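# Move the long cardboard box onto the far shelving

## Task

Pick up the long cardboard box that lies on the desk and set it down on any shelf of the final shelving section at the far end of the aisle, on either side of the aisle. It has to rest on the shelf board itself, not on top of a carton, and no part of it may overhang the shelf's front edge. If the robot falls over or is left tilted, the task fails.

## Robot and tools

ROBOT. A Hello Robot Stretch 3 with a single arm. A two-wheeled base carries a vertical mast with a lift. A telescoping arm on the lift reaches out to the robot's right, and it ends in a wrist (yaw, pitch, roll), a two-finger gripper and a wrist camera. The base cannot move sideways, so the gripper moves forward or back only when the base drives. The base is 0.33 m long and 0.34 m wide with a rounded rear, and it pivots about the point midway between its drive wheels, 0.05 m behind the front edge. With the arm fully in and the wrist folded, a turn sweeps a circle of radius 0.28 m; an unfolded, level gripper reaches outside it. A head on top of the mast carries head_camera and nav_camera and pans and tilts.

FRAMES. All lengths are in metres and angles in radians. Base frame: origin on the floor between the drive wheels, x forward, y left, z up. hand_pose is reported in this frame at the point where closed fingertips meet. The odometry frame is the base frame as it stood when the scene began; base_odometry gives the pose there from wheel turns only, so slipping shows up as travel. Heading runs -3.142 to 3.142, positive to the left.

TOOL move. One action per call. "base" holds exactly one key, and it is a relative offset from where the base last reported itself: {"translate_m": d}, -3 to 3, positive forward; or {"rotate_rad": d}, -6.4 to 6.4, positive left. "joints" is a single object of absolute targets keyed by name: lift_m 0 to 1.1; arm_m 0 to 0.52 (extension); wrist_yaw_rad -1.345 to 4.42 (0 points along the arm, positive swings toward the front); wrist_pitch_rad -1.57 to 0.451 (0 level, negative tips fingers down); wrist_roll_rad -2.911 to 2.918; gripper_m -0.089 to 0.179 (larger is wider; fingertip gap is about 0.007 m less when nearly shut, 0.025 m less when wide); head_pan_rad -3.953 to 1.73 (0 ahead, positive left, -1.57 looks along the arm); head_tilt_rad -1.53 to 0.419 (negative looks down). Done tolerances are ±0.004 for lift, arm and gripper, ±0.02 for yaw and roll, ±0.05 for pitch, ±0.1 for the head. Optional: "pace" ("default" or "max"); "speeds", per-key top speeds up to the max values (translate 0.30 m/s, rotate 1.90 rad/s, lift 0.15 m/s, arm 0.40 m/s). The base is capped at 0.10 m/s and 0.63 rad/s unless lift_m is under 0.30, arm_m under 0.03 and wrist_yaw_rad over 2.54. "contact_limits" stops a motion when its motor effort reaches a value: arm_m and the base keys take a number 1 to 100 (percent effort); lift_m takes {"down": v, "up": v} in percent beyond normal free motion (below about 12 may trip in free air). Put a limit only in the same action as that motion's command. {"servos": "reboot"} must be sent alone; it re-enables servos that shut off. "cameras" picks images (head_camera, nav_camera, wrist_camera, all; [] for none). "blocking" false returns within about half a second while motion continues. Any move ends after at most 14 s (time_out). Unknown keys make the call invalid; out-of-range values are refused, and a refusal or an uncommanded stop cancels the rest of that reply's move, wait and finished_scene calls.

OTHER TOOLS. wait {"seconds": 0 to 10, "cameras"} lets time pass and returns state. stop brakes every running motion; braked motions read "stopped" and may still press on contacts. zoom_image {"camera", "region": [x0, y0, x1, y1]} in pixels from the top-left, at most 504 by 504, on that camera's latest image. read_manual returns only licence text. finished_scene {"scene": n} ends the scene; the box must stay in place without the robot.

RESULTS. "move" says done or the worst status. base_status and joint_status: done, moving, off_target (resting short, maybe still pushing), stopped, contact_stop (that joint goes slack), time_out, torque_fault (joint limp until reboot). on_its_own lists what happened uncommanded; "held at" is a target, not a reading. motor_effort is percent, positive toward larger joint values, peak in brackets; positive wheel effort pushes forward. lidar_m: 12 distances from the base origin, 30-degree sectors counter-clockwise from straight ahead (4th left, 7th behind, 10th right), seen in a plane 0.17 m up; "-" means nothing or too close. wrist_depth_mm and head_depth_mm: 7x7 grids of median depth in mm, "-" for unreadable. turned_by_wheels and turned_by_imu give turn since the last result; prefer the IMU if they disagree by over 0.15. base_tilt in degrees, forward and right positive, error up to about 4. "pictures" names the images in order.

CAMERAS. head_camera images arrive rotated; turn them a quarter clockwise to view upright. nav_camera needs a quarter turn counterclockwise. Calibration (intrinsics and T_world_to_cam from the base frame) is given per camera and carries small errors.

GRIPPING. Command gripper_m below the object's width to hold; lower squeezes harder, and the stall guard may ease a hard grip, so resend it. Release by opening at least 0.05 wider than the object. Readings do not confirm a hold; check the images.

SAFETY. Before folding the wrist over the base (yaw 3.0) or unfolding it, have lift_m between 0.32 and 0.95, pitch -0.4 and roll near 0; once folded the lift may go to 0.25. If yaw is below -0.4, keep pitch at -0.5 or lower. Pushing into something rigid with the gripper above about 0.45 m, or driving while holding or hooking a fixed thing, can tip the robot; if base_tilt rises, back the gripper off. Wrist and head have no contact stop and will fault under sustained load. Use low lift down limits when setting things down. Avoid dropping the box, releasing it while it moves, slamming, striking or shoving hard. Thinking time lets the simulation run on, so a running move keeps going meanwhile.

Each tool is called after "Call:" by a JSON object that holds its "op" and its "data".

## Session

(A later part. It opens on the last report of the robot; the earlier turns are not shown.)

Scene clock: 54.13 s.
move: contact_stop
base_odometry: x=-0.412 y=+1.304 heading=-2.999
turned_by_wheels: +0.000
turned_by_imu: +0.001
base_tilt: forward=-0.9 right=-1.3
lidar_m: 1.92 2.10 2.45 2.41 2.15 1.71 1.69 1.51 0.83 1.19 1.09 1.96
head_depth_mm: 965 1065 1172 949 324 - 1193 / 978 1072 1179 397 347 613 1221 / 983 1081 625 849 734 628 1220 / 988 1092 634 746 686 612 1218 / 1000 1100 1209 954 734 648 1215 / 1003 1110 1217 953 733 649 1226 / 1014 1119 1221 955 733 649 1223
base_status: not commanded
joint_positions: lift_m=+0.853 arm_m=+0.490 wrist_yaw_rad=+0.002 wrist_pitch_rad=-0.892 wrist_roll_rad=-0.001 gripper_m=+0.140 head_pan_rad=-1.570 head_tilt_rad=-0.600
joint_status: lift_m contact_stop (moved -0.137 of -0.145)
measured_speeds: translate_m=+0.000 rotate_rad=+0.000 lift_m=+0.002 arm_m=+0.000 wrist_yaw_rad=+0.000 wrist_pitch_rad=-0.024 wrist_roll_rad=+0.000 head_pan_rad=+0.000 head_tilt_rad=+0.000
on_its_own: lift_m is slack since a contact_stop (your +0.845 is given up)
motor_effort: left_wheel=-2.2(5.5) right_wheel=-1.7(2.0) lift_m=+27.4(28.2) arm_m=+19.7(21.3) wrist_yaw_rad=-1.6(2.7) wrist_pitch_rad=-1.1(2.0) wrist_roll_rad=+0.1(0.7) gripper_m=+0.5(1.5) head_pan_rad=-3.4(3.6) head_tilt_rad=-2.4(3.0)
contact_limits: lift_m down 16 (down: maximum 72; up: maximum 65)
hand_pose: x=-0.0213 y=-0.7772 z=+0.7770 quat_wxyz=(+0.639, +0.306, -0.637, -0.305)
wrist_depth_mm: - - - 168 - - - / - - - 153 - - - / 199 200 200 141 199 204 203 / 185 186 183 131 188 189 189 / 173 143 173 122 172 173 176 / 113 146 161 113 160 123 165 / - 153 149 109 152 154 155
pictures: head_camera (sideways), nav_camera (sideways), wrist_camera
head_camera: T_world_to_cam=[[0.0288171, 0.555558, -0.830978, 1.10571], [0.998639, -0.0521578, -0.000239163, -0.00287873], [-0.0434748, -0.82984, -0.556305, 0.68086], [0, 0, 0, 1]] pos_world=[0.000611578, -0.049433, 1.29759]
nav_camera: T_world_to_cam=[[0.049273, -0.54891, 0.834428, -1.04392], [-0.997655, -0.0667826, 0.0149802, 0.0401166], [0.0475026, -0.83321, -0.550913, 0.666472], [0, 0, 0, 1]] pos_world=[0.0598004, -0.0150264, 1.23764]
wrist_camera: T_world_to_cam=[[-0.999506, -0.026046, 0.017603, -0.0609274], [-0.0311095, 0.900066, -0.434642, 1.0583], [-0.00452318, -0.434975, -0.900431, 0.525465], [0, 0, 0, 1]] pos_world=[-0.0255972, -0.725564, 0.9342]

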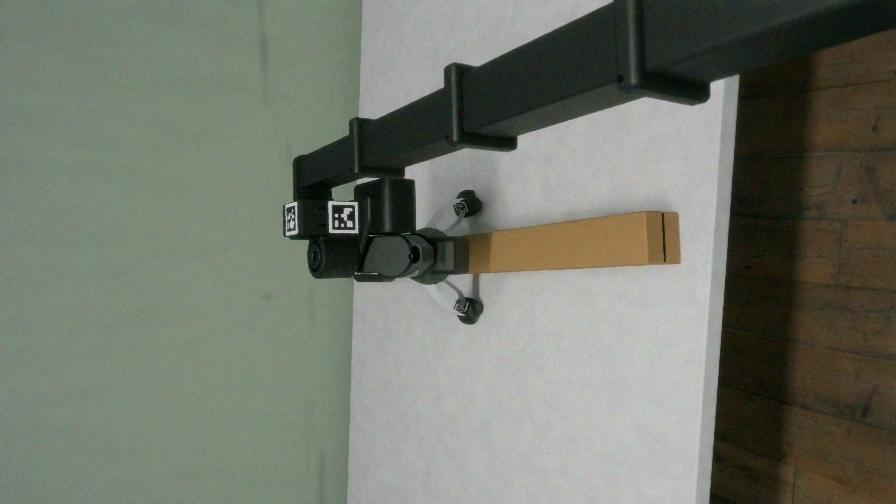

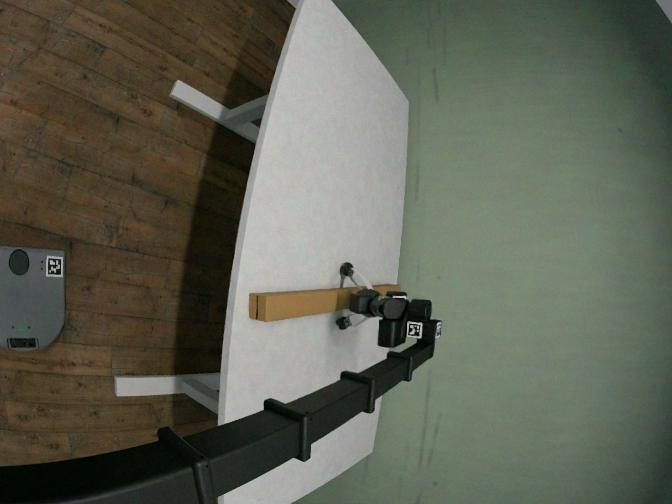

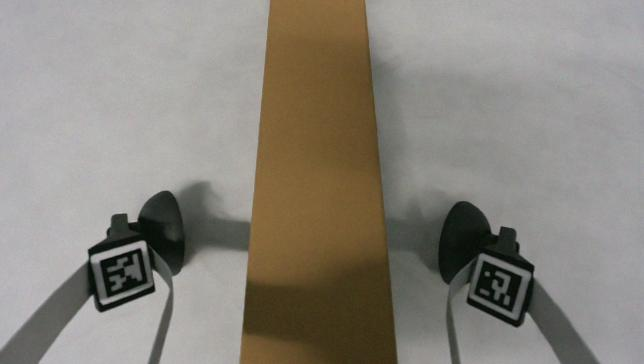

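Call:
{"op": "move", "data": {"joints": {"lift_m":0.858}, "cameras": []}}

Call:
{"op": "move", "data": {"joints": {"gripper_m":0.0}, "cameras": ["wrist_camera"]}}

Call:
{"op": "move", "data": {"joints": {"lift_m":0.93}, "speeds": {"lift_m":0.06}}}

Scene clock: 55.87 s.
move: done
base_odometry: x=-0.412 y=+1.304 heading=-2.999
turned_by_wheels: +0.000
turned_by_imu: +0.000
base_tilt: forward=-0.9 right=-1.2
lidar_m: 1.93 2.10 2.45 2.42 2.15 1.71 1.69 1.52 0.83 1.19 1.09 1.96
head_depth_mm: 966 1061 1165 947 327 - 1192 / 974 1072 1159 393 340 609 1219 / 980 1084 613 874 731 627 1222 / 990 1091 630 762 686 612 1221 / 998 1101 1210 946 733 629 1222 / 1002 1111 1207 950 732 648 1221 / 1010 1118 1211 954 734 647 1222
base_status: not commanded
joint_positions: lift_m=+0.858 arm_m=+0.490 wrist_yaw_rad=+0.002 wrist_pitch_rad=-0.899 wrist_roll_rad=-0.001 gripper_m=+0.140 head_pan_rad=-1.570 head_tilt_rad=-0.600
joint_status: all done
measured_speeds: all 0
motor_effort: left_wheel=-2.3(2.7) right_wheel=-1.6(2.1) lift_m=+33.6(38.0) arm_m=+18.6(19.1) wrist_yaw_rad=-1.9(2.7) wrist_pitch_rad=+0.0(0.9) wrist_roll_rad=+0.1(0.4) gripper_m=+1.4(1.4) head_pan_rad=-2.6(3.3) head_tilt_rad=-2.0(2.3)
hand_pose: x=-0.0214 y=-0.7755 z=+0.7811 quat_wxyz=(+0.637, +0.308, -0.636, -0.307)
wrist_depth_mm: - - - 169 - - - / - - - 154 - - - / 201 202 202 143 201 205 202 / 186 186 185 133 189 191 191 / 174 143 173 124 177 177 178 / - 130 163 115 164 124 168 / 153 154 153 111 154 157 156

Scene clock: 57.80 s.
move: done
base_odometry: x=-0.412 y=+1.304 heading=-2.999
turned_by_wheels: +0.000
turned_by_imu: +0.000
base_tilt: forward=-0.8 right=-1.2
lidar_m: 1.92 2.09 2.45 2.41 2.14 1.71 1.69 1.51 0.83 1.19 1.10 1.96
head_depth_mm: 967 1059 1167 945 327 - 1199 / 972 1077 1161 393 340 610 1217 / 978 1081 613 873 731 628 1221 / 984 1087 632 761 686 611 1219 / 996 1106 1210 947 732 629 1223 / 1009 1111 1203 951 729 648 1220 / 1010 1121 1210 945 731 647 1225
base_status: not commanded
joint_positions: lift_m=+0.858 arm_m=+0.490 wrist_yaw_rad=-0.001 wrist_pitch_rad=-0.875 wrist_roll_rad=-0.001 gripper_m=+0.002 head_pan_rad=-1.570 head_tilt_rad=-0.600
joint_status: all done
measured_speeds: all 0
motor_effort: left_wheel=-2.8(3.3) right_wheel=-0.6(1.8) lift_m=+31.5(33.7) arm_m=+17.4(18.9) wrist_yaw_rad=+1.1(2.1) wrist_pitch_rad=-4.4(4.8) wrist_roll_rad=+0.4(0.9) gripper_m=-33.0(98.9) head_pan_rad=-2.8(3.5) head_tilt_rad=-2.1(3.4)
hand_pose: x=-0.0217 y=-0.7808 z=+0.7846 quat_wxyz=(+0.641, +0.299, -0.640, -0.300)
wrist_depth_mm: - - - 176 - - - / - - - 164 - - - / 203 203 201 148 206 208 - / 190 191 189 139 194 195 197 / 180 178 132 127 150 181 182 / 166 123 125 119 131 167 170 / - 155 153 111 158 157 158
wrist_camera: T_world_to_cam=[[-0.999572, -0.0231101, 0.0179402, -0.0595487], [-0.0287113, 0.892681, -0.449774, 1.071], [-0.00562058, -0.450097, -0.892962, 0.513098], [0, 0, 0, 1]] pos_world=[-0.0258897, -0.726489, 0.940952]

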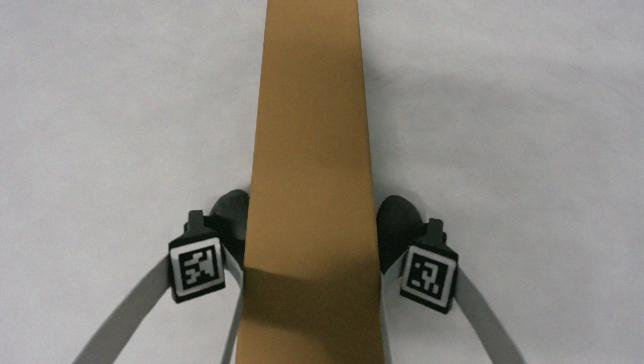

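Scene clock: 59.60 s.
move: done
base_odometry: x=-0.411 y=+1.304 heading=-2.999
turned_by_wheels: +0.000
turned_by_imu: +0.000
base_tilt: forward=-0.8 right=-1.2
lidar_m: 1.92 2.09 2.45 2.42 2.15 1.71 1.69 1.52 0.84 1.20 1.10 1.96
head_depth_mm: 965 1065 1144 293 - 609 1193 / 973 1070 399 360 729 627 1221 / 980 1050 578 944 730 626 1215 / 989 1067 592 748 586 627 1219 / 996 1099 1205 949 732 628 1219 / 1001 1107 1204 949 733 647 1218 / 1011 1120 1209 951 730 646 1218
base_status: not commanded
joint_positions: lift_m=+0.930 arm_m=+0.490 wrist_yaw_rad=-0.002 wrist_pitch_rad=-0.911 wrist_roll_rad=-0.004 gripper_m=+0.004 head_pan_rad=-1.570 head_tilt_rad=-0.600
joint_status: all done
measured_speeds: all 0
motor_effort: left_wheel=-4.2(4.6) right_wheel=+3.7(4.0) lift_m=+42.3(49.8) arm_m=+16.4(17.4) wrist_yaw_rad=+1.6(2.4) wrist_pitch_rad=+2.1(5.9) wrist_roll_rad=+1.2(2.0) gripper_m=-10.9(33.4) head_pan_rad=-2.8(3.3) head_tilt_rad=-1.3(2.4)
hand_pose: x=-0.0219 y=-0.7731 z=+0.8515 quat_wxyz=(+0.636, +0.311, -0.634, -0.311)
wrist_depth_mm: - - - 177 - - - / - - - 164 - - - / - - - 151 - - - / - - - 141 - - - / - - 134 129 149 - - / - - 125 123 127 - - / - - - 115 - - -
pictures: head_camera (sideways), nav_camera (sideways), wrist_camera
head_camera: T_world_to_cam=[[0.0288171, 0.555558, -0.830978, 1.10571], [0.998639, -0.0521578, -0.000239163, -0.00287873], [-0.0434748, -0.82984, -0.556305, 0.68086], [0, 0, 0, 1]] pos_world=[0.000611578, -0.049433, 1.29759]
nav_camera: T_world_to_cam=[[0.049273, -0.54891, 0.834428, -1.04392], [-0.997655, -0.0667826, 0.0149802, 0.0401166], [0.0475026, -0.83321, -0.550913, 0.666472], [0, 0, 0, 1]] pos_world=[0.0598004, -0.0150264, 1.23764]
wrist_camera: T_world_to_cam=[[-0.999518, -0.0247293, 0.0187698, -0.0626506], [-0.0303093, 0.908177, -0.417488, 1.07869], [-0.00672206, -0.417856, -0.908488, 0.614476], [0, 0, 0, 1]] pos_world=[-0.0257956, -0.724424, 1.00976]

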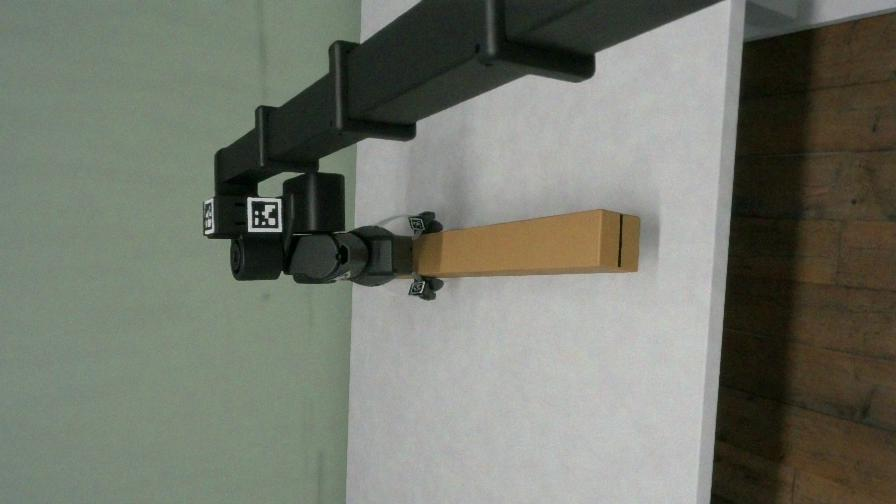

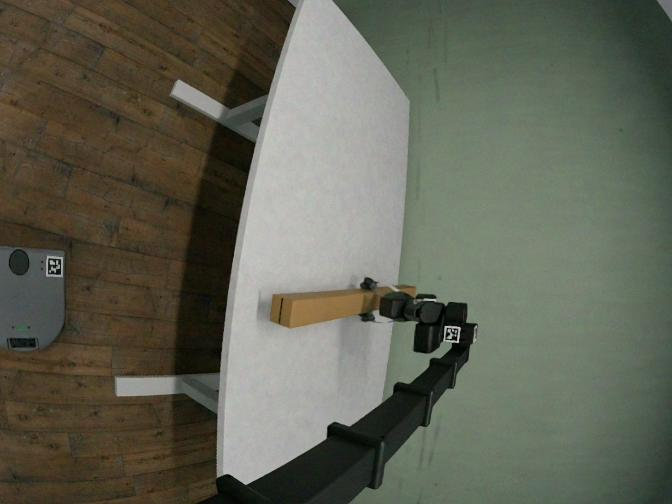

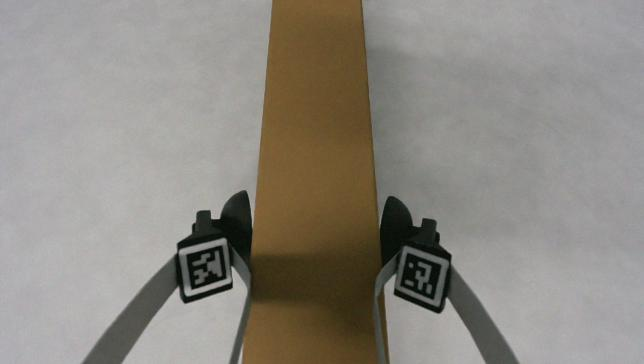

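Call:
{"op": "move", "data": {"joints": {"arm_m":0.1}, "cameras": []}}

Call:
{"op": "move", "data": {"joints": {"wrist_yaw_rad":1.57}, "speeds": {"wrist_yaw_rad":0.6}}}

Scene clock: 67.57 s.
move: done
base_odometry: x=-0.411 y=+1.304 heading=-2.999
turned_by_wheels: +0.000
turned_by_imu: +0.001
base_tilt: forward=-0.9 right=-1.2
lidar_m: 1.92 2.09 2.45 2.42 2.15 1.71 1.69 1.51 0.83 1.19 1.10 1.96
head_depth_mm: 968 1062 1166 1034 - 1176 1198 / 971 1074 1170 1035 - - 1220 / 981 1084 1184 1035 - - 423 / 988 1092 1203 987 686 452 409 / 993 1100 1202 947 731 629 1218 / 1002 1111 1207 947 732 647 1221 / 1009 1123 1208 951 732 646 1221
base_status: not commanded
joint_positions: lift_m=+0.930 arm_m=+0.100 wrist_yaw_rad=-0.002 wrist_pitch_rad=-0.911 wrist_roll_rad=-0.003 gripper_m=+0.004 head_pan_rad=-1.570 head_tilt_rad=-0.600
joint_status: all done
measured_speeds: all 0
motor_effort: left_wheel=-4.0(4.9) right_wheel=+3.5(4.0) lift_m=+15.9(26.3) arm_m=-21.0(22.2) wrist_yaw_rad=+0.9(2.1) wrist_pitch_rad=+2.3(2.4) wrist_roll_rad=+0.9(1.7) gripper_m=-10.9(12.0) head_pan_rad=-2.8(3.4) head_tilt_rad=-0.9(2.3)
hand_pose: x=-0.0219 y=-0.3829 z=+0.8515 quat_wxyz=(+0.636, +0.311, -0.634, -0.312)
wrist_depth_mm: - - - 178 - - - / - - - 164 - - - / - - - 151 - - - / - - - 141 - - - / - - 134 129 148 - - / 981 971 125 123 126 995 - / 933 927 112 115 945 940 956

Scene clock: 70.73 s.
move: done
base_odometry: x=-0.411 y=+1.304 heading=-2.999
turned_by_wheels: +0.000
turned_by_imu: +0.000
base_tilt: forward=-0.8 right=-1.3
lidar_m: 1.92 2.09 2.45 2.42 2.14 1.71 1.69 1.52 0.84 1.20 1.10 1.96
head_depth_mm: 964 1064 1165 1037 684 610 397 / 973 1073 1175 1035 - 611 396 / 979 1080 1190 1033 - 318 391 / 988 1092 1198 991 707 303 382 / 993 1101 1203 947 732 320 340 / 1002 1113 1206 947 731 297 394 / 1007 1116 1211 949 734 647 394
base_status: not commanded
joint_positions: lift_m=+0.930 arm_m=+0.100 wrist_yaw_rad=+1.568 wrist_pitch_rad=-0.911 wrist_roll_rad=-0.003 gripper_m=+0.004 head_pan_rad=-1.570 head_tilt_rad=-0.600
joint_status: all done
measured_speeds: all 0
motor_effort: left_wheel=-3.6(4.8) right_wheel=+3.5(4.0) lift_m=+19.1(19.3) arm_m=-20.7(21.2) wrist_yaw_rad=+0.8(2.9) wrist_pitch_rad=+2.2(2.5) wrist_roll_rad=+1.1(1.6) gripper_m=-10.8(11.9) head_pan_rad=-2.7(3.3) head_tilt_rad=-0.5(2.1)
hand_pose: x=+0.1166 y=-0.2456 z=+0.8515 quat_wxyz=(+0.670, +0.668, -0.229, +0.229)
wrist_depth_mm: - - - 177 - - - / - - - 164 - - - / - - - 151 - - - / - - - 141 - - - / - - 134 129 154 - - / - 986 125 123 127 - - / 936 930 - 116 953 923 -
pictures: head_camera (sideways), nav_camera (sideways), wrist_camera
head_camera: T_world_to_cam=[[0.0288171, 0.555558, -0.830978, 1.10571], [0.998639, -0.0521578, -0.000239163, -0.00287873], [-0.0434748, -0.82984, -0.556305, 0.68086], [0, 0, 0, 1]] pos_world=[0.000611578, -0.049433, 1.29759]
nav_camera: T_world_to_cam=[[0.049273, -0.54891, 0.834428, -1.04392], [-0.997655, -0.0667826, 0.0149802, 0.0401166], [0.0475026, -0.83321, -0.550913, 0.666472], [0, 0, 0, 1]] pos_world=[0.0598004, -0.0150264, 1.23764]
wrist_camera: T_world_to_cam=[[0.023527, -0.999552, 0.0185239, -0.269685], [-0.908488, -0.0291096, -0.416896, 0.475547], [0.417249, -0.00702045, -0.908765, 0.88737], [0, 0, 0, 1]] pos_world=[0.0681196, -0.249492, 1.00966]

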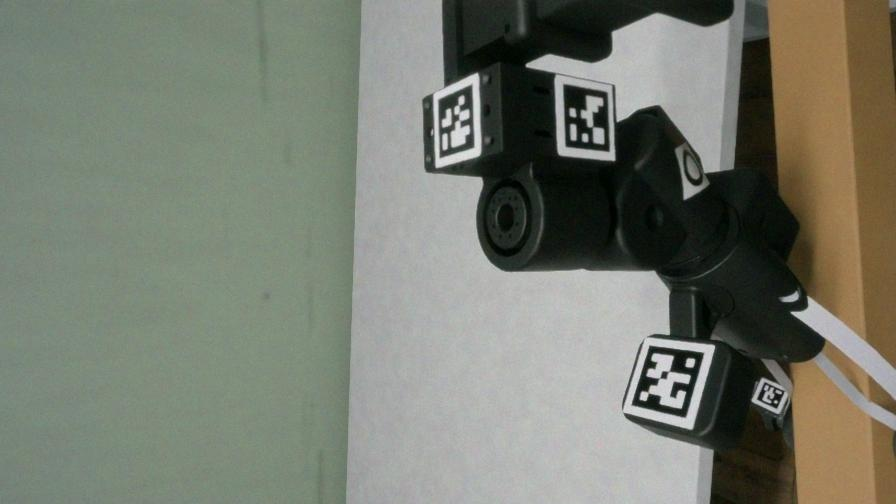

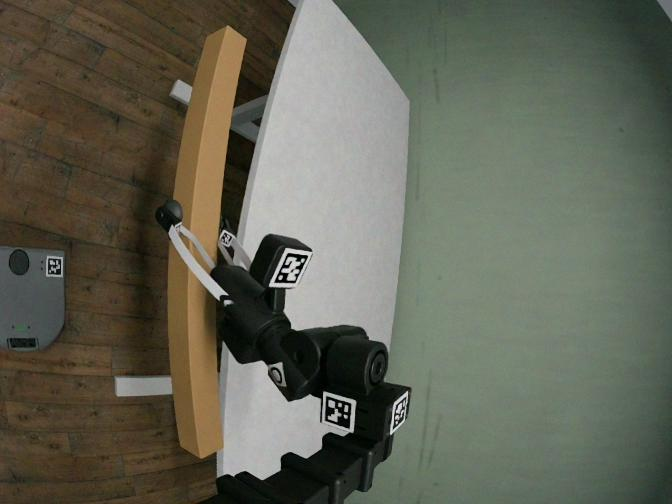

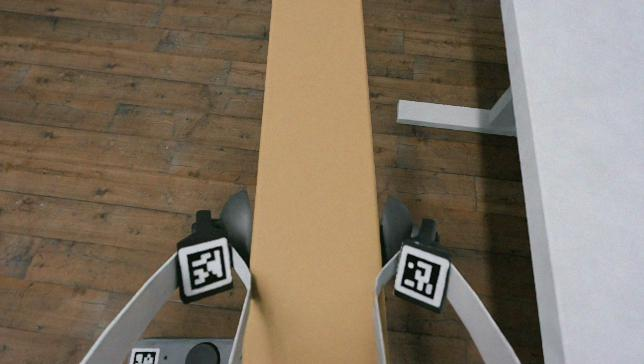

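Call:
{"op": "move", "data": {"base": {"translate_m":0.085}, "joints": {"arm_m":0.02}, "cameras": []}}

Call:
{"op": "move", "data": {"base": {"rotate_rad":1.435}, "cameras": []}}

Call:
{"op": "move", "data": {"base": {"translate_m":1.2}, "joints": {"head_pan_rad":0.0,"head_tilt_rad":-0.5,"lift_m":0.70}}}

Scene clock: 73.67 s.
move: done
base_odometry: x=-0.496 y=+1.291 heading=-3.000
turned_by_wheels: +0.000
turned_by_imu: +0.000
base_tilt: forward=-0.8 right=-1.2
lidar_m: 1.84 2.00 2.43 2.41 2.25 1.79 1.78 1.53 0.88 1.20 1.04 1.89
head_depth_mm: 976 1075 1175 946 780 - 1167 / 980 1079 1183 949 781 - - / 988 1089 1206 949 755 - - / 995 1099 1207 946 756 645 - / 1004 1114 1200 948 733 647 1281 / 1013 1117 1208 947 730 646 - / 1023 1124 1225 949 731 1337 1249
base_status: done
joint_positions: lift_m=+0.930 arm_m=+0.020 wrist_yaw_rad=+1.568 wrist_pitch_rad=-0.911 wrist_roll_rad=-0.003 gripper_m=+0.004 head_pan_rad=-1.570 head_tilt_rad=-0.600
joint_status: all done
measured_speeds: all 0
motor_effort: left_wheel=+0.3(6.4) right_wheel=+9.6(13.8) lift_m=+22.1(22.1) arm_m=-21.0(22.7) wrist_yaw_rad=+1.7(2.4) wrist_pitch_rad=+2.2(2.4) wrist_roll_rad=+1.5(1.5) gripper_m=-11.4(12.3) head_pan_rad=-3.0(3.1) head_tilt_rad=-0.4(1.7)
hand_pose: x=+0.1166 y=-0.1655 z=+0.8515 quat_wxyz=(+0.670, +0.668, -0.229, +0.229)
wrist_depth_mm: - - - 177 - - - / - - - 164 - - - / - - - 151 - - - / - - - 141 - - - / - - 134 129 154 - - / 991 979 125 123 127 - - / 965 936 - 115 962 947 981

Scene clock: 77.07 s.
move: done
base_odometry: x=-0.496 y=+1.291 heading=-1.565
turned_by_wheels: +1.435
turned_by_imu: +1.428
base_tilt: forward=-0.9 right=-1.2
lidar_m: 2.41 2.48 1.85 1.77 1.74 0.89 1.20 1.04 1.05 1.83 1.91 2.50
head_depth_mm: 1578 1748 1954 2111 1904 - 1168 / 1575 1735 1939 2106 1890 - - / 1557 1725 1919 2123 1831 - - / 1558 1709 1907 2121 1834 1444 - / 1541 1688 1867 2084 1769 1441 1275 / 1519 1656 1868 2065 1776 1447 - / 1515 1674 1852 2067 1770 1453 1250
base_status: done
joint_positions: lift_m=+0.930 arm_m=+0.020 wrist_yaw_rad=+1.568 wrist_pitch_rad=-0.911 wrist_roll_rad=-0.003 gripper_m=+0.004 head_pan_rad=-1.570 head_tilt_rad=-0.600
joint_status: not commanded
measured_speeds: all 0
motor_effort: left_wheel=-6.8(11.8) right_wheel=+8.9(14.2) lift_m=+25.2(25.3) arm_m=-21.1(21.3) wrist_yaw_rad=+1.4(1.9) wrist_pitch_rad=+2.2(2.4) wrist_roll_rad=+1.4(1.5) gripper_m=-11.3(12.1) head_pan_rad=-2.8(3.1) head_tilt_rad=-1.0(1.6)
hand_pose: x=+0.1166 y=-0.1655 z=+0.8515 quat_wxyz=(+0.670, +0.668, -0.229, +0.229)
wrist_depth_mm: - - - 177 - - - / - - - 164 - - - / - - - 151 - - - / - - - 141 - - - / - - 134 129 154 - - / - 970 125 123 127 - - / 951 951 - 115 943 944 968

Scene clock: 90.20 s.
move: done
base_odometry: x=-0.489 y=+0.092 heading=-1.565
turned_by_wheels: +0.000
turned_by_imu: +0.005
base_tilt: forward=-0.9 right=-1.2
lidar_m: 1.23 1.25 1.86 1.78 1.86 2.49 2.01 2.07 1.90 1.84 1.92 1.25
head_depth_mm: 1006 1089 1197 1322 1482 1551 1287 / 1413 1809 1245 1346 1497 1557 1285 / 1953 1942 2051 2249 1908 1558 1290 / 2546 2762 3042 2722 1982 1558 1294 / 2556 2743 2980 2650 2008 1569 1292 / 1752 1770 2055 1750 1581 1523 1294 / 1020 1081 1159 1272 1415 1527 1295
base_status: done
joint_positions: lift_m=+0.700 arm_m=+0.020 wrist_yaw_rad=+1.568 wrist_pitch_rad=-0.912 wrist_roll_rad=-0.003 gripper_m=+0.004 head_pan_rad=+0.000 head_tilt_rad=-0.500
joint_status: all done
measured_speeds: all 0
motor_effort: left_wheel=-2.3(6.5) right_wheel=+9.4(14.9) lift_m=+15.1(25.1) arm_m=-17.2(21.2) wrist_yaw_rad=+1.2(2.1) wrist_pitch_rad=+2.4(2.6) wrist_roll_rad=+1.2(1.6) gripper_m=-11.0(12.0) head_pan_rad=-3.2(4.8) head_tilt_rad=+3.3(5.6)
hand_pose: x=+0.1165 y=-0.1655 z=+0.6214 quat_wxyz=(+0.670, +0.668, -0.228, +0.229)
wrist_depth_mm: - - - 177 - - - / - 996 997 164 - - - / 922 927 909 151 941 956 955 / 869 878 834 141 856 879 883 / 809 805 134 129 153 827 825 / 772 743 125 123 126 774 794 / - 729 - 115 729 722 744
pictures: head_camera (sideways), nav_camera (sideways), wrist_camera
head_camera: T_world_to_cam=[[-0.469237, 0.0292544, -0.882588, 1.17606], [0.0526511, 0.9986, 0.00510731, -0.0041069], [0.881502, -0.0440727, -0.47012, 0.563007], [0, 0, 0, 1]] pos_world=[0.0557775, -0.00549074, 1.30268]
nav_camera: T_world_to_cam=[[0.462369, 0.0488824, 0.885339, -1.11279], [0.0642289, -0.997703, 0.0215428, 0.0251043], [0.884358, 0.0469037, -0.464446, 0.54887], [0, 0, 0, 1]] pos_world=[0.0275118, 0.0536988, 1.23958]
wrist_camera: T_world_to_cam=[[0.0237062, -0.99955, 0.0183741, -0.185354], [-0.908652, -0.0292072, -0.416531, 0.381609], [0.416881, -0.00682129, -0.908936, 0.679149], [0, 0, 0, 1]] pos_world=[0.0680193, -0.169492, 0.779661]

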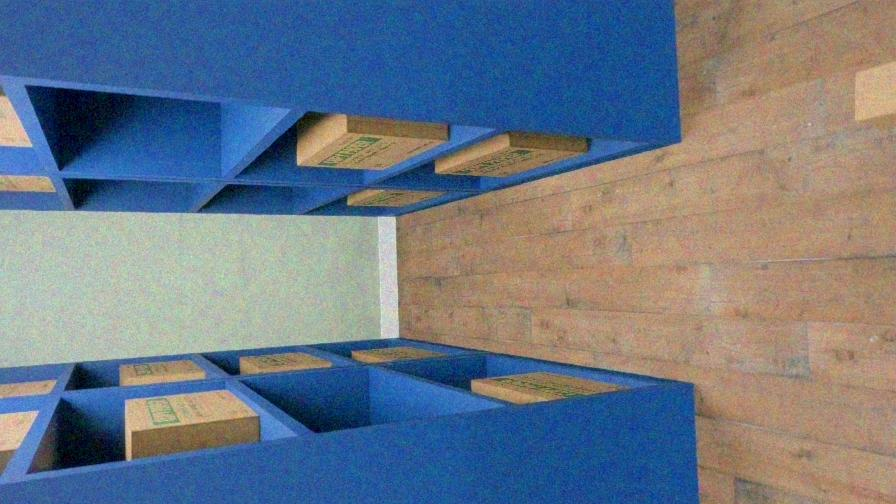

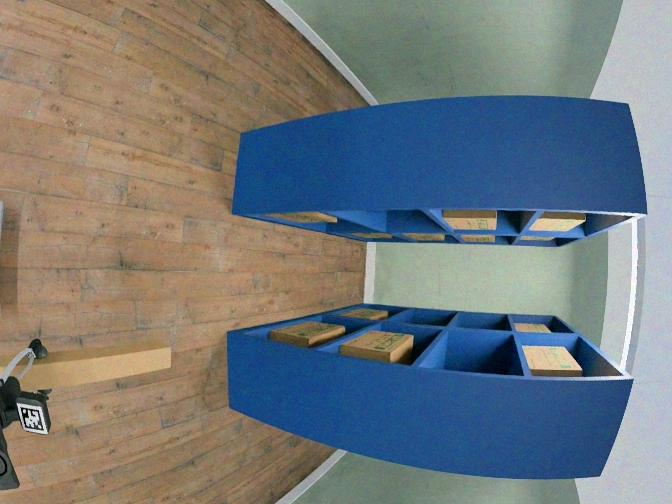

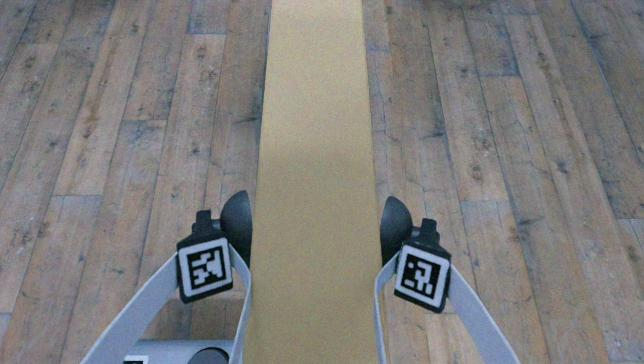

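Call:
{"op": "move", "data": {"base": {"rotate_rad":0.008}, "cameras": []}}

Call:
{"op": "move", "data": {"base": {"translate_m":1.1}, "joints": {"head_tilt_rad":-0.4}}}

Scene clock: 96.67 s.
move: done
base_odometry: x=-0.489 y=+0.092 heading=-1.557
turned_by_wheels: +0.008
turned_by_imu: +0.008
base_tilt: forward=-0.9 right=-1.2
lidar_m: 1.24 1.25 1.86 1.78 1.85 2.01 2.00 2.07 1.91 1.84 1.92 1.26
head_depth_mm: 1003 1088 1191 1319 1480 1569 1287 / 1471 1821 1248 1358 1496 1555 1279 / 2059 2623 2139 2248 1912 1558 1283 / 2529 2764 3047 2725 1993 1557 1292 / 2549 2742 2985 2604 1980 1567 1287 / 1746 1685 2030 1711 1493 1529 1295 / 997 1065 1156 1276 1416 1523 1293
base_status: done
joint_positions: lift_m=+0.700 arm_m=+0.020 wrist_yaw_rad=+1.568 wrist_pitch_rad=-0.912 wrist_roll_rad=-0.003 gripper_m=+0.004 head_pan_rad=+0.000 head_tilt_rad=-0.500
joint_status: not commanded
measured_speeds: all 0
motor_effort: left_wheel=-6.4(8.6) right_wheel=+8.2(12.4) lift_m=+15.9(15.9) arm_m=-16.2(16.8) wrist_yaw_rad=+1.1(1.5) wrist_pitch_rad=+2.4(2.4) wrist_roll_rad=+1.1(1.6) gripper_m=-10.9(11.5) head_pan_rad=-3.6(3.6) head_tilt_rad=+3.1(4.2)
hand_pose: x=+0.1165 y=-0.1655 z=+0.6214 quat_wxyz=(+0.670, +0.668, -0.228, +0.229)
wrist_depth_mm: - - - 177 - - - / - 999 - 164 - - - / 926 929 921 151 954 955 951 / 860 872 867 141 881 881 892 / 815 806 134 129 153 822 829 / 748 750 125 123 126 777 787 / - 739 - 115 734 730 740

Scene clock: 108.80 s.
move: done
base_odometry: x=-0.474 y=-1.008 heading=-1.558
turned_by_wheels: +0.000
turned_by_imu: +0.004
base_tilt: forward=-0.8 right=-1.2
lidar_m: 1.05 0.41 0.29 0.45 1.85 2.55 3.10 2.60 1.92 0.44 0.36 0.52
head_depth_mm: 857 896 954 1008 1087 971 1013 / 1264 1727 1802 1856 1477 1341 1312 / 1653 1768 1878 2034 2128 1715 1379 / 1654 1766 1880 2051 2165 1720 1387 / 1647 1767 1883 2034 2143 1713 1384 / 1606 1689 1628 1569 1506 1494 1317 / 1040 1297 942 997 1073 1033 1207
base_status: done
joint_positions: lift_m=+0.700 arm_m=+0.020 wrist_yaw_rad=+1.568 wrist_pitch_rad=-0.912 wrist_roll_rad=-0.003 gripper_m=+0.004 head_pan_rad=+0.000 head_tilt_rad=-0.400
joint_status: all done
measured_speeds: all 0
motor_effort: left_wheel=-2.4(6.4) right_wheel=+9.2(14.5) lift_m=+16.4(16.6) arm_m=-12.8(16.5) wrist_yaw_rad=+1.3(2.1) wrist_pitch_rad=+2.3(2.5) wrist_roll_rad=+0.8(1.6) gripper_m=-11.0(12.3) head_pan_rad=-2.9(4.0) head_tilt_rad=+4.1(6.4)
hand_pose: x=+0.1165 y=-0.1655 z=+0.6214 quat_wxyz=(+0.670, +0.668, -0.228, +0.229)
wrist_depth_mm: 613 - - 177 682 - - / 586 840 998 164 673 - - / 615 871 918 150 676 589 - / 620 843 858 141 756 - - / 619 743 134 130 148 - - / - 691 125 123 126 - - / - 732 - 115 735 725 733
pictures: head_camera (sideways), nav_camera (sideways), wrist_camera
head_camera: T_world_to_cam=[[-0.379017, 0.0292354, -0.924928, 1.23082], [0.0518711, 0.998601, 0.0103083, -0.0107723], [0.923935, -0.04407, -0.380003, 0.445556], [0, 0, 0, 1]] pos_world=[0.0553967, -0.00559067, 1.30784]
nav_camera: T_world_to_cam=[[0.371821, 0.0488439, 0.927019, -1.1666], [0.0616563, -0.997709, 0.0278386, 0.0169261], [0.926255, 0.0468055, -0.373981, 0.43093], [0, 0, 0, 1]] pos_world=[0.0335703, 0.0536985, 1.24214]
wrist_camera: T_world_to_cam=[[0.0237991, -0.999547, 0.0184168, -0.185393], [-0.90865, -0.0293095, -0.416529, 0.38159], [0.41688, -0.00682141, -0.908936, 0.679149], [0, 0, 0, 1]] pos_world=[0.0680196, -0.169492, 0.779661]

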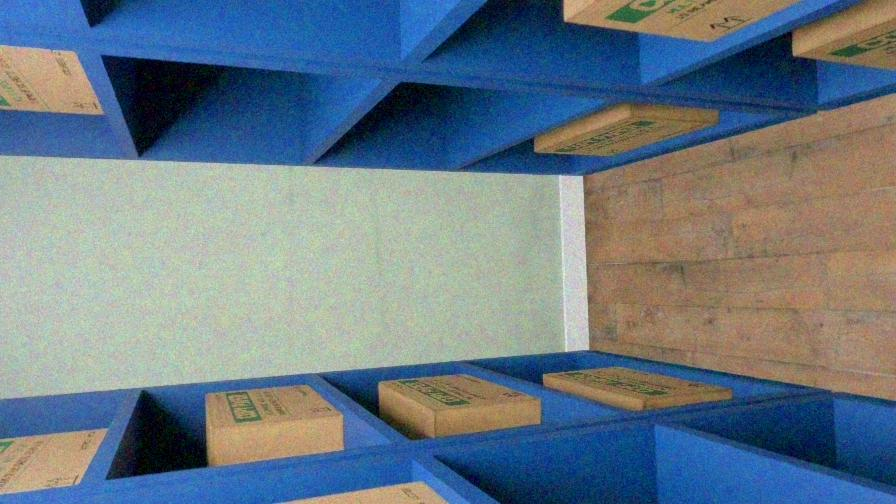

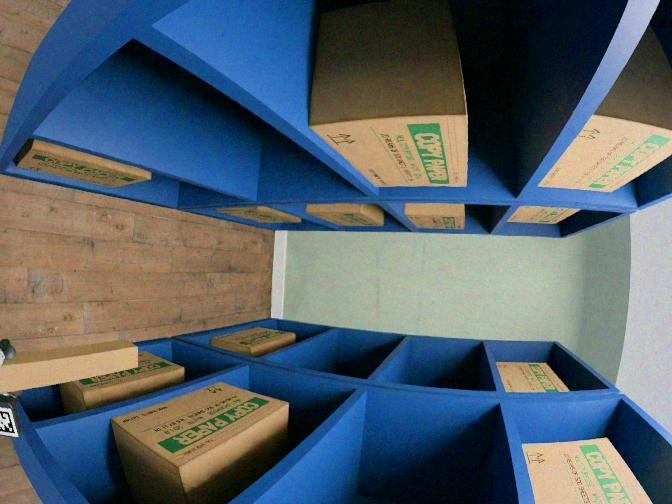

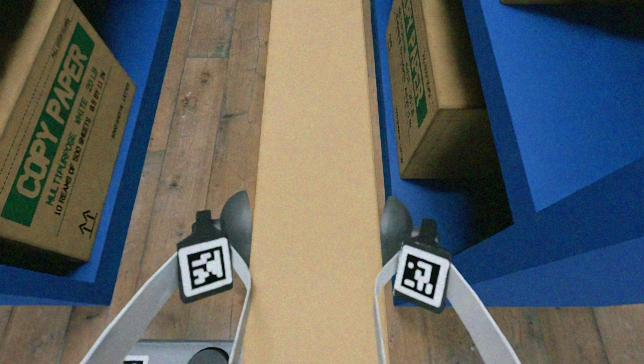

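Call:
{"op": "move", "data": {"base": {"translate_m":1.345}, "joints": {"head_tilt_rad":-0.7,"head_pan_rad":-1.57}}}

Scene clock: 125.07 s.
move: time_out
base_odometry: x=-0.457 y=-2.353 heading=-1.558
turned_by_wheels: +0.000
turned_by_imu: +0.005
base_tilt: forward=-0.8 right=-1.2
lidar_m: 0.64 0.40 0.30 0.29 0.30 0.38 1.14 0.48 0.42 0.36 0.38 0.66
head_depth_mm: 635 661 599 472 650 699 683 / 654 735 621 471 882 800 344 / 651 731 620 470 902 799 338 / 651 730 622 471 903 797 415 / 647 727 621 470 903 796 731 / 643 721 620 471 902 796 838 / 641 719 621 470 903 796 838
base_status: translate_m time_out (by the wheels' count: +1.3445 of +1.3450)
joint_positions: lift_m=+0.700 arm_m=+0.020 wrist_yaw_rad=+1.568 wrist_pitch_rad=-0.912 wrist_roll_rad=-0.003 gripper_m=+0.004 head_pan_rad=-1.570 head_tilt_rad=-0.700
joint_status: all done
measured_speeds: all 0
motor_effort: left_wheel=-0.3(6.8) right_wheel=+1.8(14.6) lift_m=+17.5(17.5) arm_m=-8.8(12.8) wrist_yaw_rad=+0.9(2.2) wrist_pitch_rad=+2.1(2.6) wrist_roll_rad=+0.5(1.8) gripper_m=-11.1(12.0) head_pan_rad=+2.9(4.4) head_tilt_rad=-4.0(7.0)
hand_pose: x=+0.1165 y=-0.1655 z=+0.6214 quat_wxyz=(+0.670, +0.668, -0.228, +0.229)
wrist_depth_mm: - - - 177 - - - / - - - 164 - - - / - 934 937 151 841 - - / 587 868 864 141 540 483 266 / 613 749 134 129 154 442 254 / 583 - 125 123 127 427 240 / - 724 - 116 529 399 228
pictures: head_camera (sideways), nav_camera (sideways), wrist_camera
head_camera: T_world_to_cam=[[0.0287205, 0.635517, -0.771552, 1.02826], [0.998642, -0.0518128, -0.00550369, 0.00397666], [-0.0434739, -0.770346, -0.636142, 0.78473], [0, 0, 0, 1]] pos_world=[0.000611934, -0.0487558, 1.29258]
nav_camera: T_world_to_cam=[[0.0493983, -0.629291, 0.775599, -0.967216], [-0.997649, -0.0680216, 0.00835069, 0.0487558], [0.0475025, -0.774188, -0.631171, 0.770902], [0, 0, 0, 1]] pos_world=[0.0598002, -0.00852074, 1.23633]
wrist_camera: T_world_to_cam=[[0.0237991, -0.999547, 0.0184168, -0.185393], [-0.90865, -0.0293095, -0.416529, 0.38159], [0.41688, -0.00682141, -0.908936, 0.679149], [0, 0, 0, 1]] pos_world=[0.0680196, -0.169492, 0.779661]

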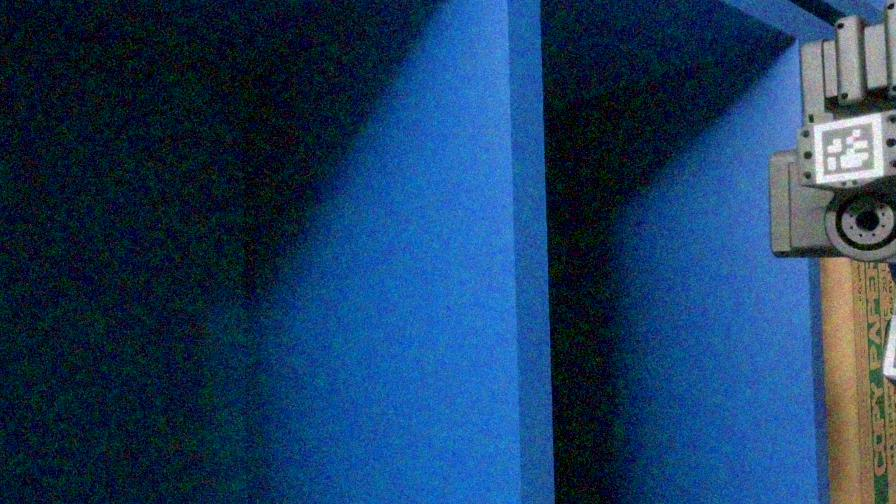

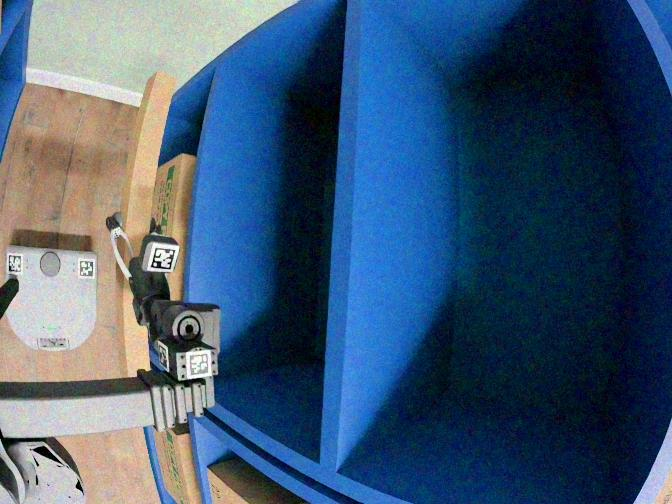

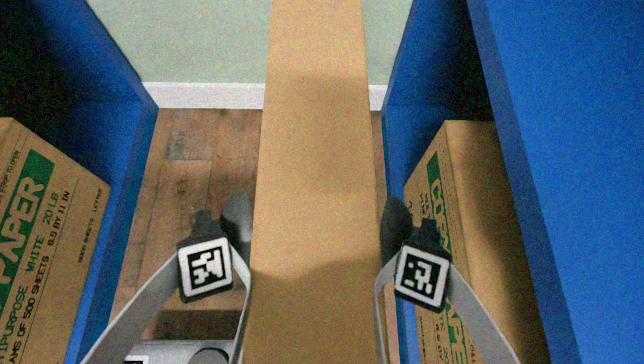

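Call:
{"op": "move", "data": {"joints": {"lift_m":0.64}, "cameras": []}}

Call:
{"op": "move", "data": {"joints": {"arm_m":0.38}, "contact_limits": {"arm_m":50}}}

Scene clock: 128.50 s.
move: done
base_odometry: x=-0.457 y=-2.353 heading=-1.558
turned_by_wheels: +0.000
turned_by_imu: +0.000
base_tilt: forward=-0.9 right=-1.2
lidar_m: 0.64 0.40 0.30 0.29 0.30 0.38 1.14 0.48 0.42 0.36 0.37 0.66
head_depth_mm: 637 662 599 471 651 700 774 / 655 737 622 471 882 799 715 / 651 733 621 471 904 798 440 / 648 730 621 471 903 798 714 / 646 725 621 470 900 798 837 / 645 723 620 471 903 798 838 / 642 719 620 471 900 796 838
base_status: not commanded
joint_positions: lift_m=+0.640 arm_m=+0.020 wrist_yaw_rad=+1.568 wrist_pitch_rad=-0.912 wrist_roll_rad=-0.003 gripper_m=+0.004 head_pan_rad=-1.570 head_tilt_rad=-0.700
joint_status: all done
measured_speeds: all 0
motor_effort: left_wheel=-0.5(1.6) right_wheel=+1.7(2.0) lift_m=+16.6(20.3) arm_m=-7.4(8.4) wrist_yaw_rad=+1.5(2.0) wrist_pitch_rad=+2.3(2.4) wrist_roll_rad=+1.3(1.4) gripper_m=-10.8(11.9) head_pan_rad=+3.2(3.7) head_tilt_rad=-4.4(5.5)
hand_pose: x=+0.1165 y=-0.1655 z=+0.5614 quat_wxyz=(+0.670, +0.668, -0.228, +0.229)
wrist_depth_mm: - - - 177 - - 256 / - - - 164 - 467 237 / - 854 840 150 761 445 222 / 580 795 803 141 609 414 208 / 584 748 134 129 152 393 199 / 581 - 125 123 127 368 197 / - 667 - 115 609 345 337

Scene clock: 132.37 s.
move: done
base_odometry: x=-0.457 y=-2.353 heading=-1.558
turned_by_wheels: +0.000
turned_by_imu: +0.001
base_tilt: forward=-0.9 right=-1.2
lidar_m: 0.64 0.41 0.30 0.29 0.30 0.38 1.15 0.48 0.42 0.36 0.38 0.66
head_depth_mm: 636 662 598 470 650 700 742 / 653 736 620 471 812 471 395 / 652 732 621 470 552 779 886 / 650 730 620 470 714 796 840 / 645 726 619 470 729 781 839 / 642 722 621 470 904 794 838 / 641 720 619 470 904 793 838
base_status: not commanded
joint_positions: lift_m=+0.640 arm_m=+0.380 wrist_yaw_rad=+1.571 wrist_pitch_rad=-0.912 wrist_roll_rad=-0.002 gripper_m=+0.004 head_pan_rad=-1.570 head_tilt_rad=-0.700
joint_status: all done
measured_speeds: all 0
motor_effort: left_wheel=-0.5(1.4) right_wheel=+1.7(2.2) lift_m=+36.3(36.3) arm_m=+21.9(23.5) wrist_yaw_rad=-1.2(2.5) wrist_pitch_rad=+2.4(2.5) wrist_roll_rad=+0.7(1.4) gripper_m=-10.9(12.0) head_pan_rad=+3.7(4.1) head_tilt_rad=-3.8(5.9)
contact_limits: arm_m 50 (drawing in: default 39, maximum 55; extending or still: default 48, maximum 70)
hand_pose: x=+0.1165 y=-0.5252 z=+0.5614 quat_wxyz=(+0.670, +0.669, -0.228, +0.229)
wrist_depth_mm: 248 248 250 175 253 253 254 / 229 229 229 161 233 234 234 / 211 212 213 150 215 217 218 / 198 198 199 141 198 201 202 / 187 186 134 129 152 188 189 / 174 175 127 123 129 177 177 / - 166 162 115 164 165 168
pictures: head_camera (sideways), nav_camera (sideways), wrist_camera
head_camera: T_world_to_cam=[[0.0287315, 0.635736, -0.771371, 1.02803], [0.998646, -0.051742, -0.00544702, 0.00390675], [-0.0433752, -0.77017, -0.636362, 0.785021], [0, 0, 0, 1]] pos_world=[0.000612012, -0.0487564, 1.29257]
nav_camera: T_world_to_cam=[[0.049469, -0.629452, 0.775463, -0.967053], [-0.997641, -0.068144, 0.0083291, 0.0487812], [0.0476004, -0.774046, -0.631338, 0.771103], [0, 0, 0, 1]] pos_world=[0.0598005, -0.00852013, 1.23633]
wrist_camera: T_world_to_cam=[[0.0250689, -0.999531, 0.0175682, -0.543393], [-0.908632, -0.0301098, -0.41651, 0.345575], [0.416844, -0.00552162, -0.908961, 0.622773], [0, 0, 0, 1]] pos_world=[0.068023, -0.529294, 0.719559]

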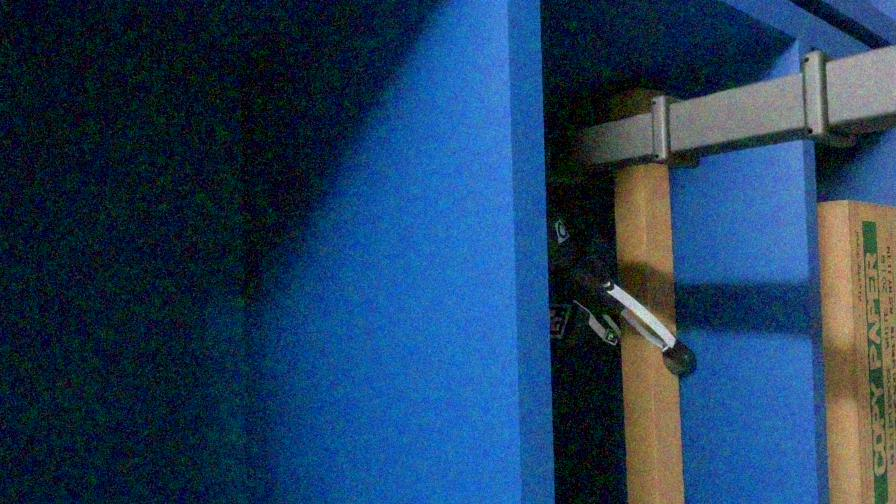

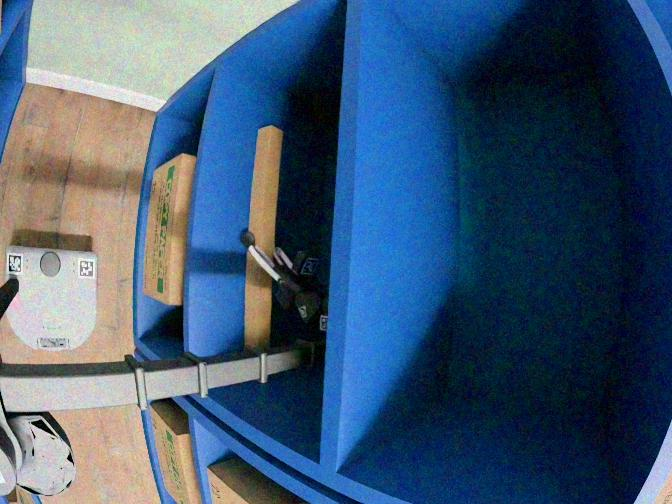

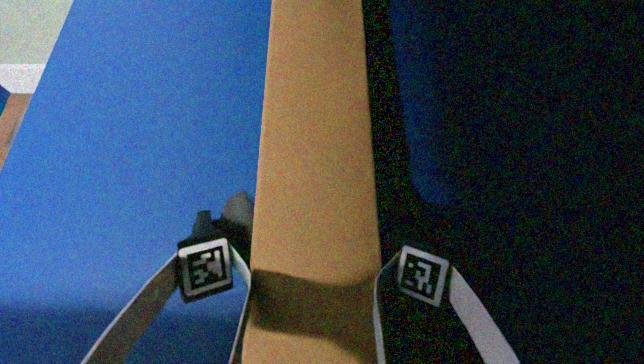

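Call:
{"op": "move", "data": {"joints": {"lift_m":0.6}, "speeds": {"lift_m":0.025}, "contact_limits": {"lift_m":{"down":13}}, "cameras": ["head_camera","wrist_camera"]}}

Scene clock: 133.83 s.
move: contact_stop
base_odometry: x=-0.457 y=-2.353 heading=-1.558
turned_by_wheels: +0.000
turned_by_imu: -0.001
base_tilt: forward=-0.9 right=-1.2
lidar_m: 0.64 0.40 0.30 0.29 0.30 0.38 1.14 0.48 0.42 0.36 0.37 0.66
head_depth_mm: 636 660 597 471 648 697 745 / 655 738 623 471 818 476 401 / 652 733 621 471 559 782 889 / 651 729 621 471 717 798 839 / 647 726 620 471 728 777 841 / 644 724 621 471 904 796 838 / 642 721 621 470 901 795 838
base_status: not commanded
joint_positions: lift_m=+0.634 arm_m=+0.380 wrist_yaw_rad=+1.571 wrist_pitch_rad=-0.899 wrist_roll_rad=-0.002 gripper_m=+0.004 head_pan_rad=-1.570 head_tilt_rad=-0.700
joint_status: lift_m contact_stop (moved -0.006 of -0.040)
measured_speeds: all 0
on_its_own: lift_m is slack since a contact_stop (your +0.600 is given up)
motor_effort: left_wheel=-6.7(6.7) right_wheel=+12.2(12.2) lift_m=+28.7(39.1) arm_m=+21.4(22.0) wrist_yaw_rad=-1.2(1.7) wrist_pitch_rad=+0.0(2.4) wrist_roll_rad=+0.9(0.9) gripper_m=-11.4(11.6) head_pan_rad=+2.7(3.4) head_tilt_rad=-4.2(4.7)
contact_limits: arm_m 50 (drawing in: default 39, maximum 55; extending or still: default 48, maximum 70); lift_m down 13 (down: maximum 72; up: maximum 65)
hand_pose: x=+0.1193 y=-0.5252 z=+0.5573 quat_wxyz=(+0.668, +0.667, -0.232, +0.233)
wrist_depth_mm: 246 249 250 176 251 255 254 / 227 228 228 163 231 233 234 / 209 209 211 150 212 215 215 / 198 195 197 141 199 199 200 / 183 183 131 129 151 186 187 / 171 169 125 123 126 175 175 / - 161 159 115 162 164 165
pictures: head_camera (sideways), wrist_camera
head_camera: T_world_to_cam=[[0.0287315, 0.635736, -0.771371, 1.02803], [0.998646, -0.051742, -0.00544702, 0.00390675], [-0.0433752, -0.77017, -0.636362, 0.785021], [0, 0, 0, 1]] pos_world=[0.000612012, -0.0487564, 1.29257]
wrist_camera: T_world_to_cam=[[0.0248443, -0.999531, 0.0178858, -0.543542], [-0.903267, -0.0301106, -0.42802, 0.352208], [0.428358, -0.00552177, -0.903592, 0.613494], [0, 0, 0, 1]] pos_world=[0.0688466, -0.529294, 0.714822]

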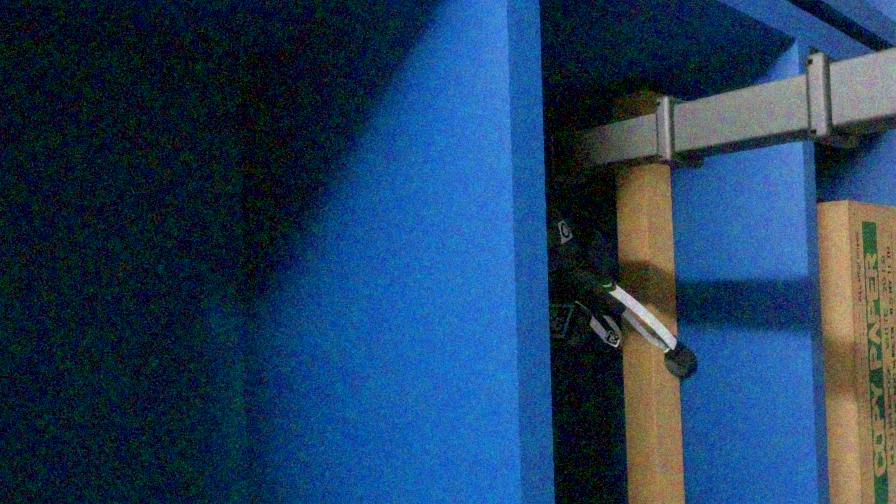

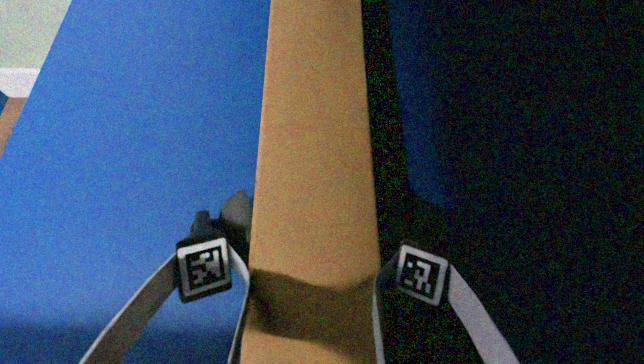

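Call:
{"op": "move", "data": {"joints": {"lift_m":0.615}, "speeds": {"lift_m":0.02}, "contact_limits": {"lift_m":{"down":19}}, "cameras": ["head_camera","wrist_camera"]}}

Scene clock: 135.13 s.
move: contact_stop
base_odometry: x=-0.457 y=-2.353 heading=-1.559
turned_by_wheels: +0.000
turned_by_imu: -0.005
base_tilt: forward=-0.8 right=-1.2
lidar_m: 0.64 0.41 0.30 0.29 0.30 0.38 1.11 0.49 0.42 0.36 0.37 0.51
head_depth_mm: 633 647 596 470 641 688 775 / 655 739 622 471 827 484 403 / 653 734 621 471 561 781 938 / 650 731 623 471 717 796 841 / 648 727 621 470 731 780 839 / 645 721 622 471 902 798 837 / 641 716 619 470 904 794 837
base_status: not commanded
joint_positions: lift_m=+0.632 arm_m=+0.380 wrist_yaw_rad=+1.572 wrist_pitch_rad=-0.880 wrist_roll_rad=-0.002 gripper_m=+0.004 head_pan_rad=-1.570 head_tilt_rad=-0.700
joint_status: lift_m contact_stop (moved -0.002 of -0.019)
measured_speeds: all 0
on_its_own: lift_m is slack since a contact_stop (your +0.615 is given up)
motor_effort: left_wheel=-8.5(8.5) right_wheel=+14.2(14.5) lift_m=+27.9(28.1) arm_m=+20.3(21.0) wrist_yaw_rad=-2.6(2.7) wrist_pitch_rad=-3.5(6.0) wrist_roll_rad=+0.8(1.0) gripper_m=-11.5(11.8) head_pan_rad=+3.1(3.5) head_tilt_rad=-4.3(4.9)
contact_limits: arm_m 50 (drawing in: default 39, maximum 55; extending or still: default 48, maximum 70); lift_m down 19 (down: maximum 72; up: maximum 65)
hand_pose: x=+0.1233 y=-0.5250 z=+0.5576 quat_wxyz=(+0.666, +0.665, -0.238, +0.240)
wrist_depth_mm: 252 253 254 180 258 258 260 / 230 230 232 165 235 236 238 / 212 213 213 151 216 218 219 / 199 197 198 142 199 201 201 / 183 184 131 129 151 186 187 / 172 168 125 122 126 175 175 / - 159 160 114 162 164 164
pictures: head_camera (sideways), wrist_camera
head_camera: T_world_to_cam=[[0.0287315, 0.635736, -0.771371, 1.02803], [0.998646, -0.051742, -0.00544702, 0.00390675], [-0.0433752, -0.77017, -0.636362, 0.785021], [0, 0, 0, 1]] pos_world=[0.000612012, -0.0487564, 1.29257]
wrist_camera: T_world_to_cam=[[0.0258424, -0.999498, 0.0183512, -0.543844], [-0.894972, -0.0313107, -0.445023, 0.363798], [0.445374, -0.00492332, -0.895331, 0.605686], [0, 0, 0, 1]] pos_world=[0.0698864, -0.529198, 0.714169]

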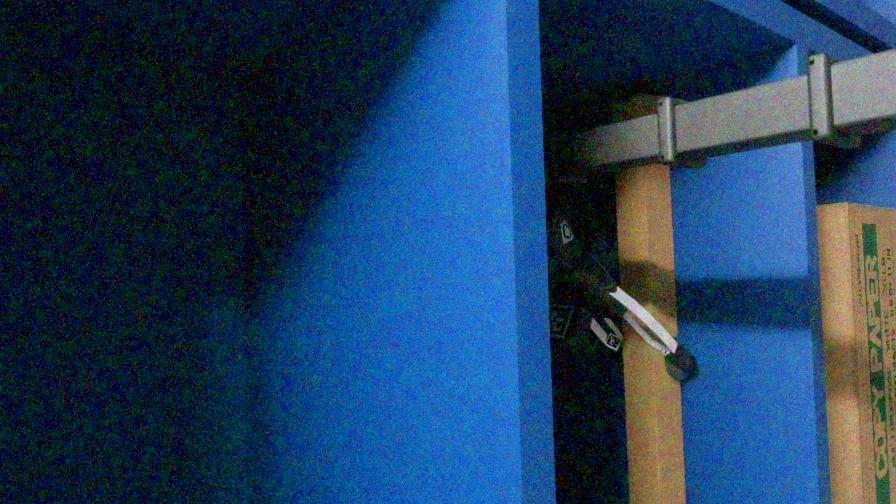

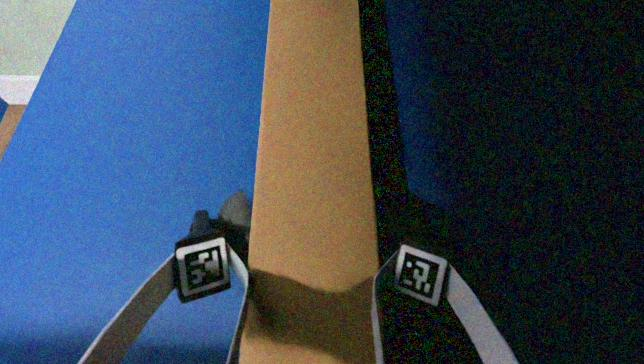

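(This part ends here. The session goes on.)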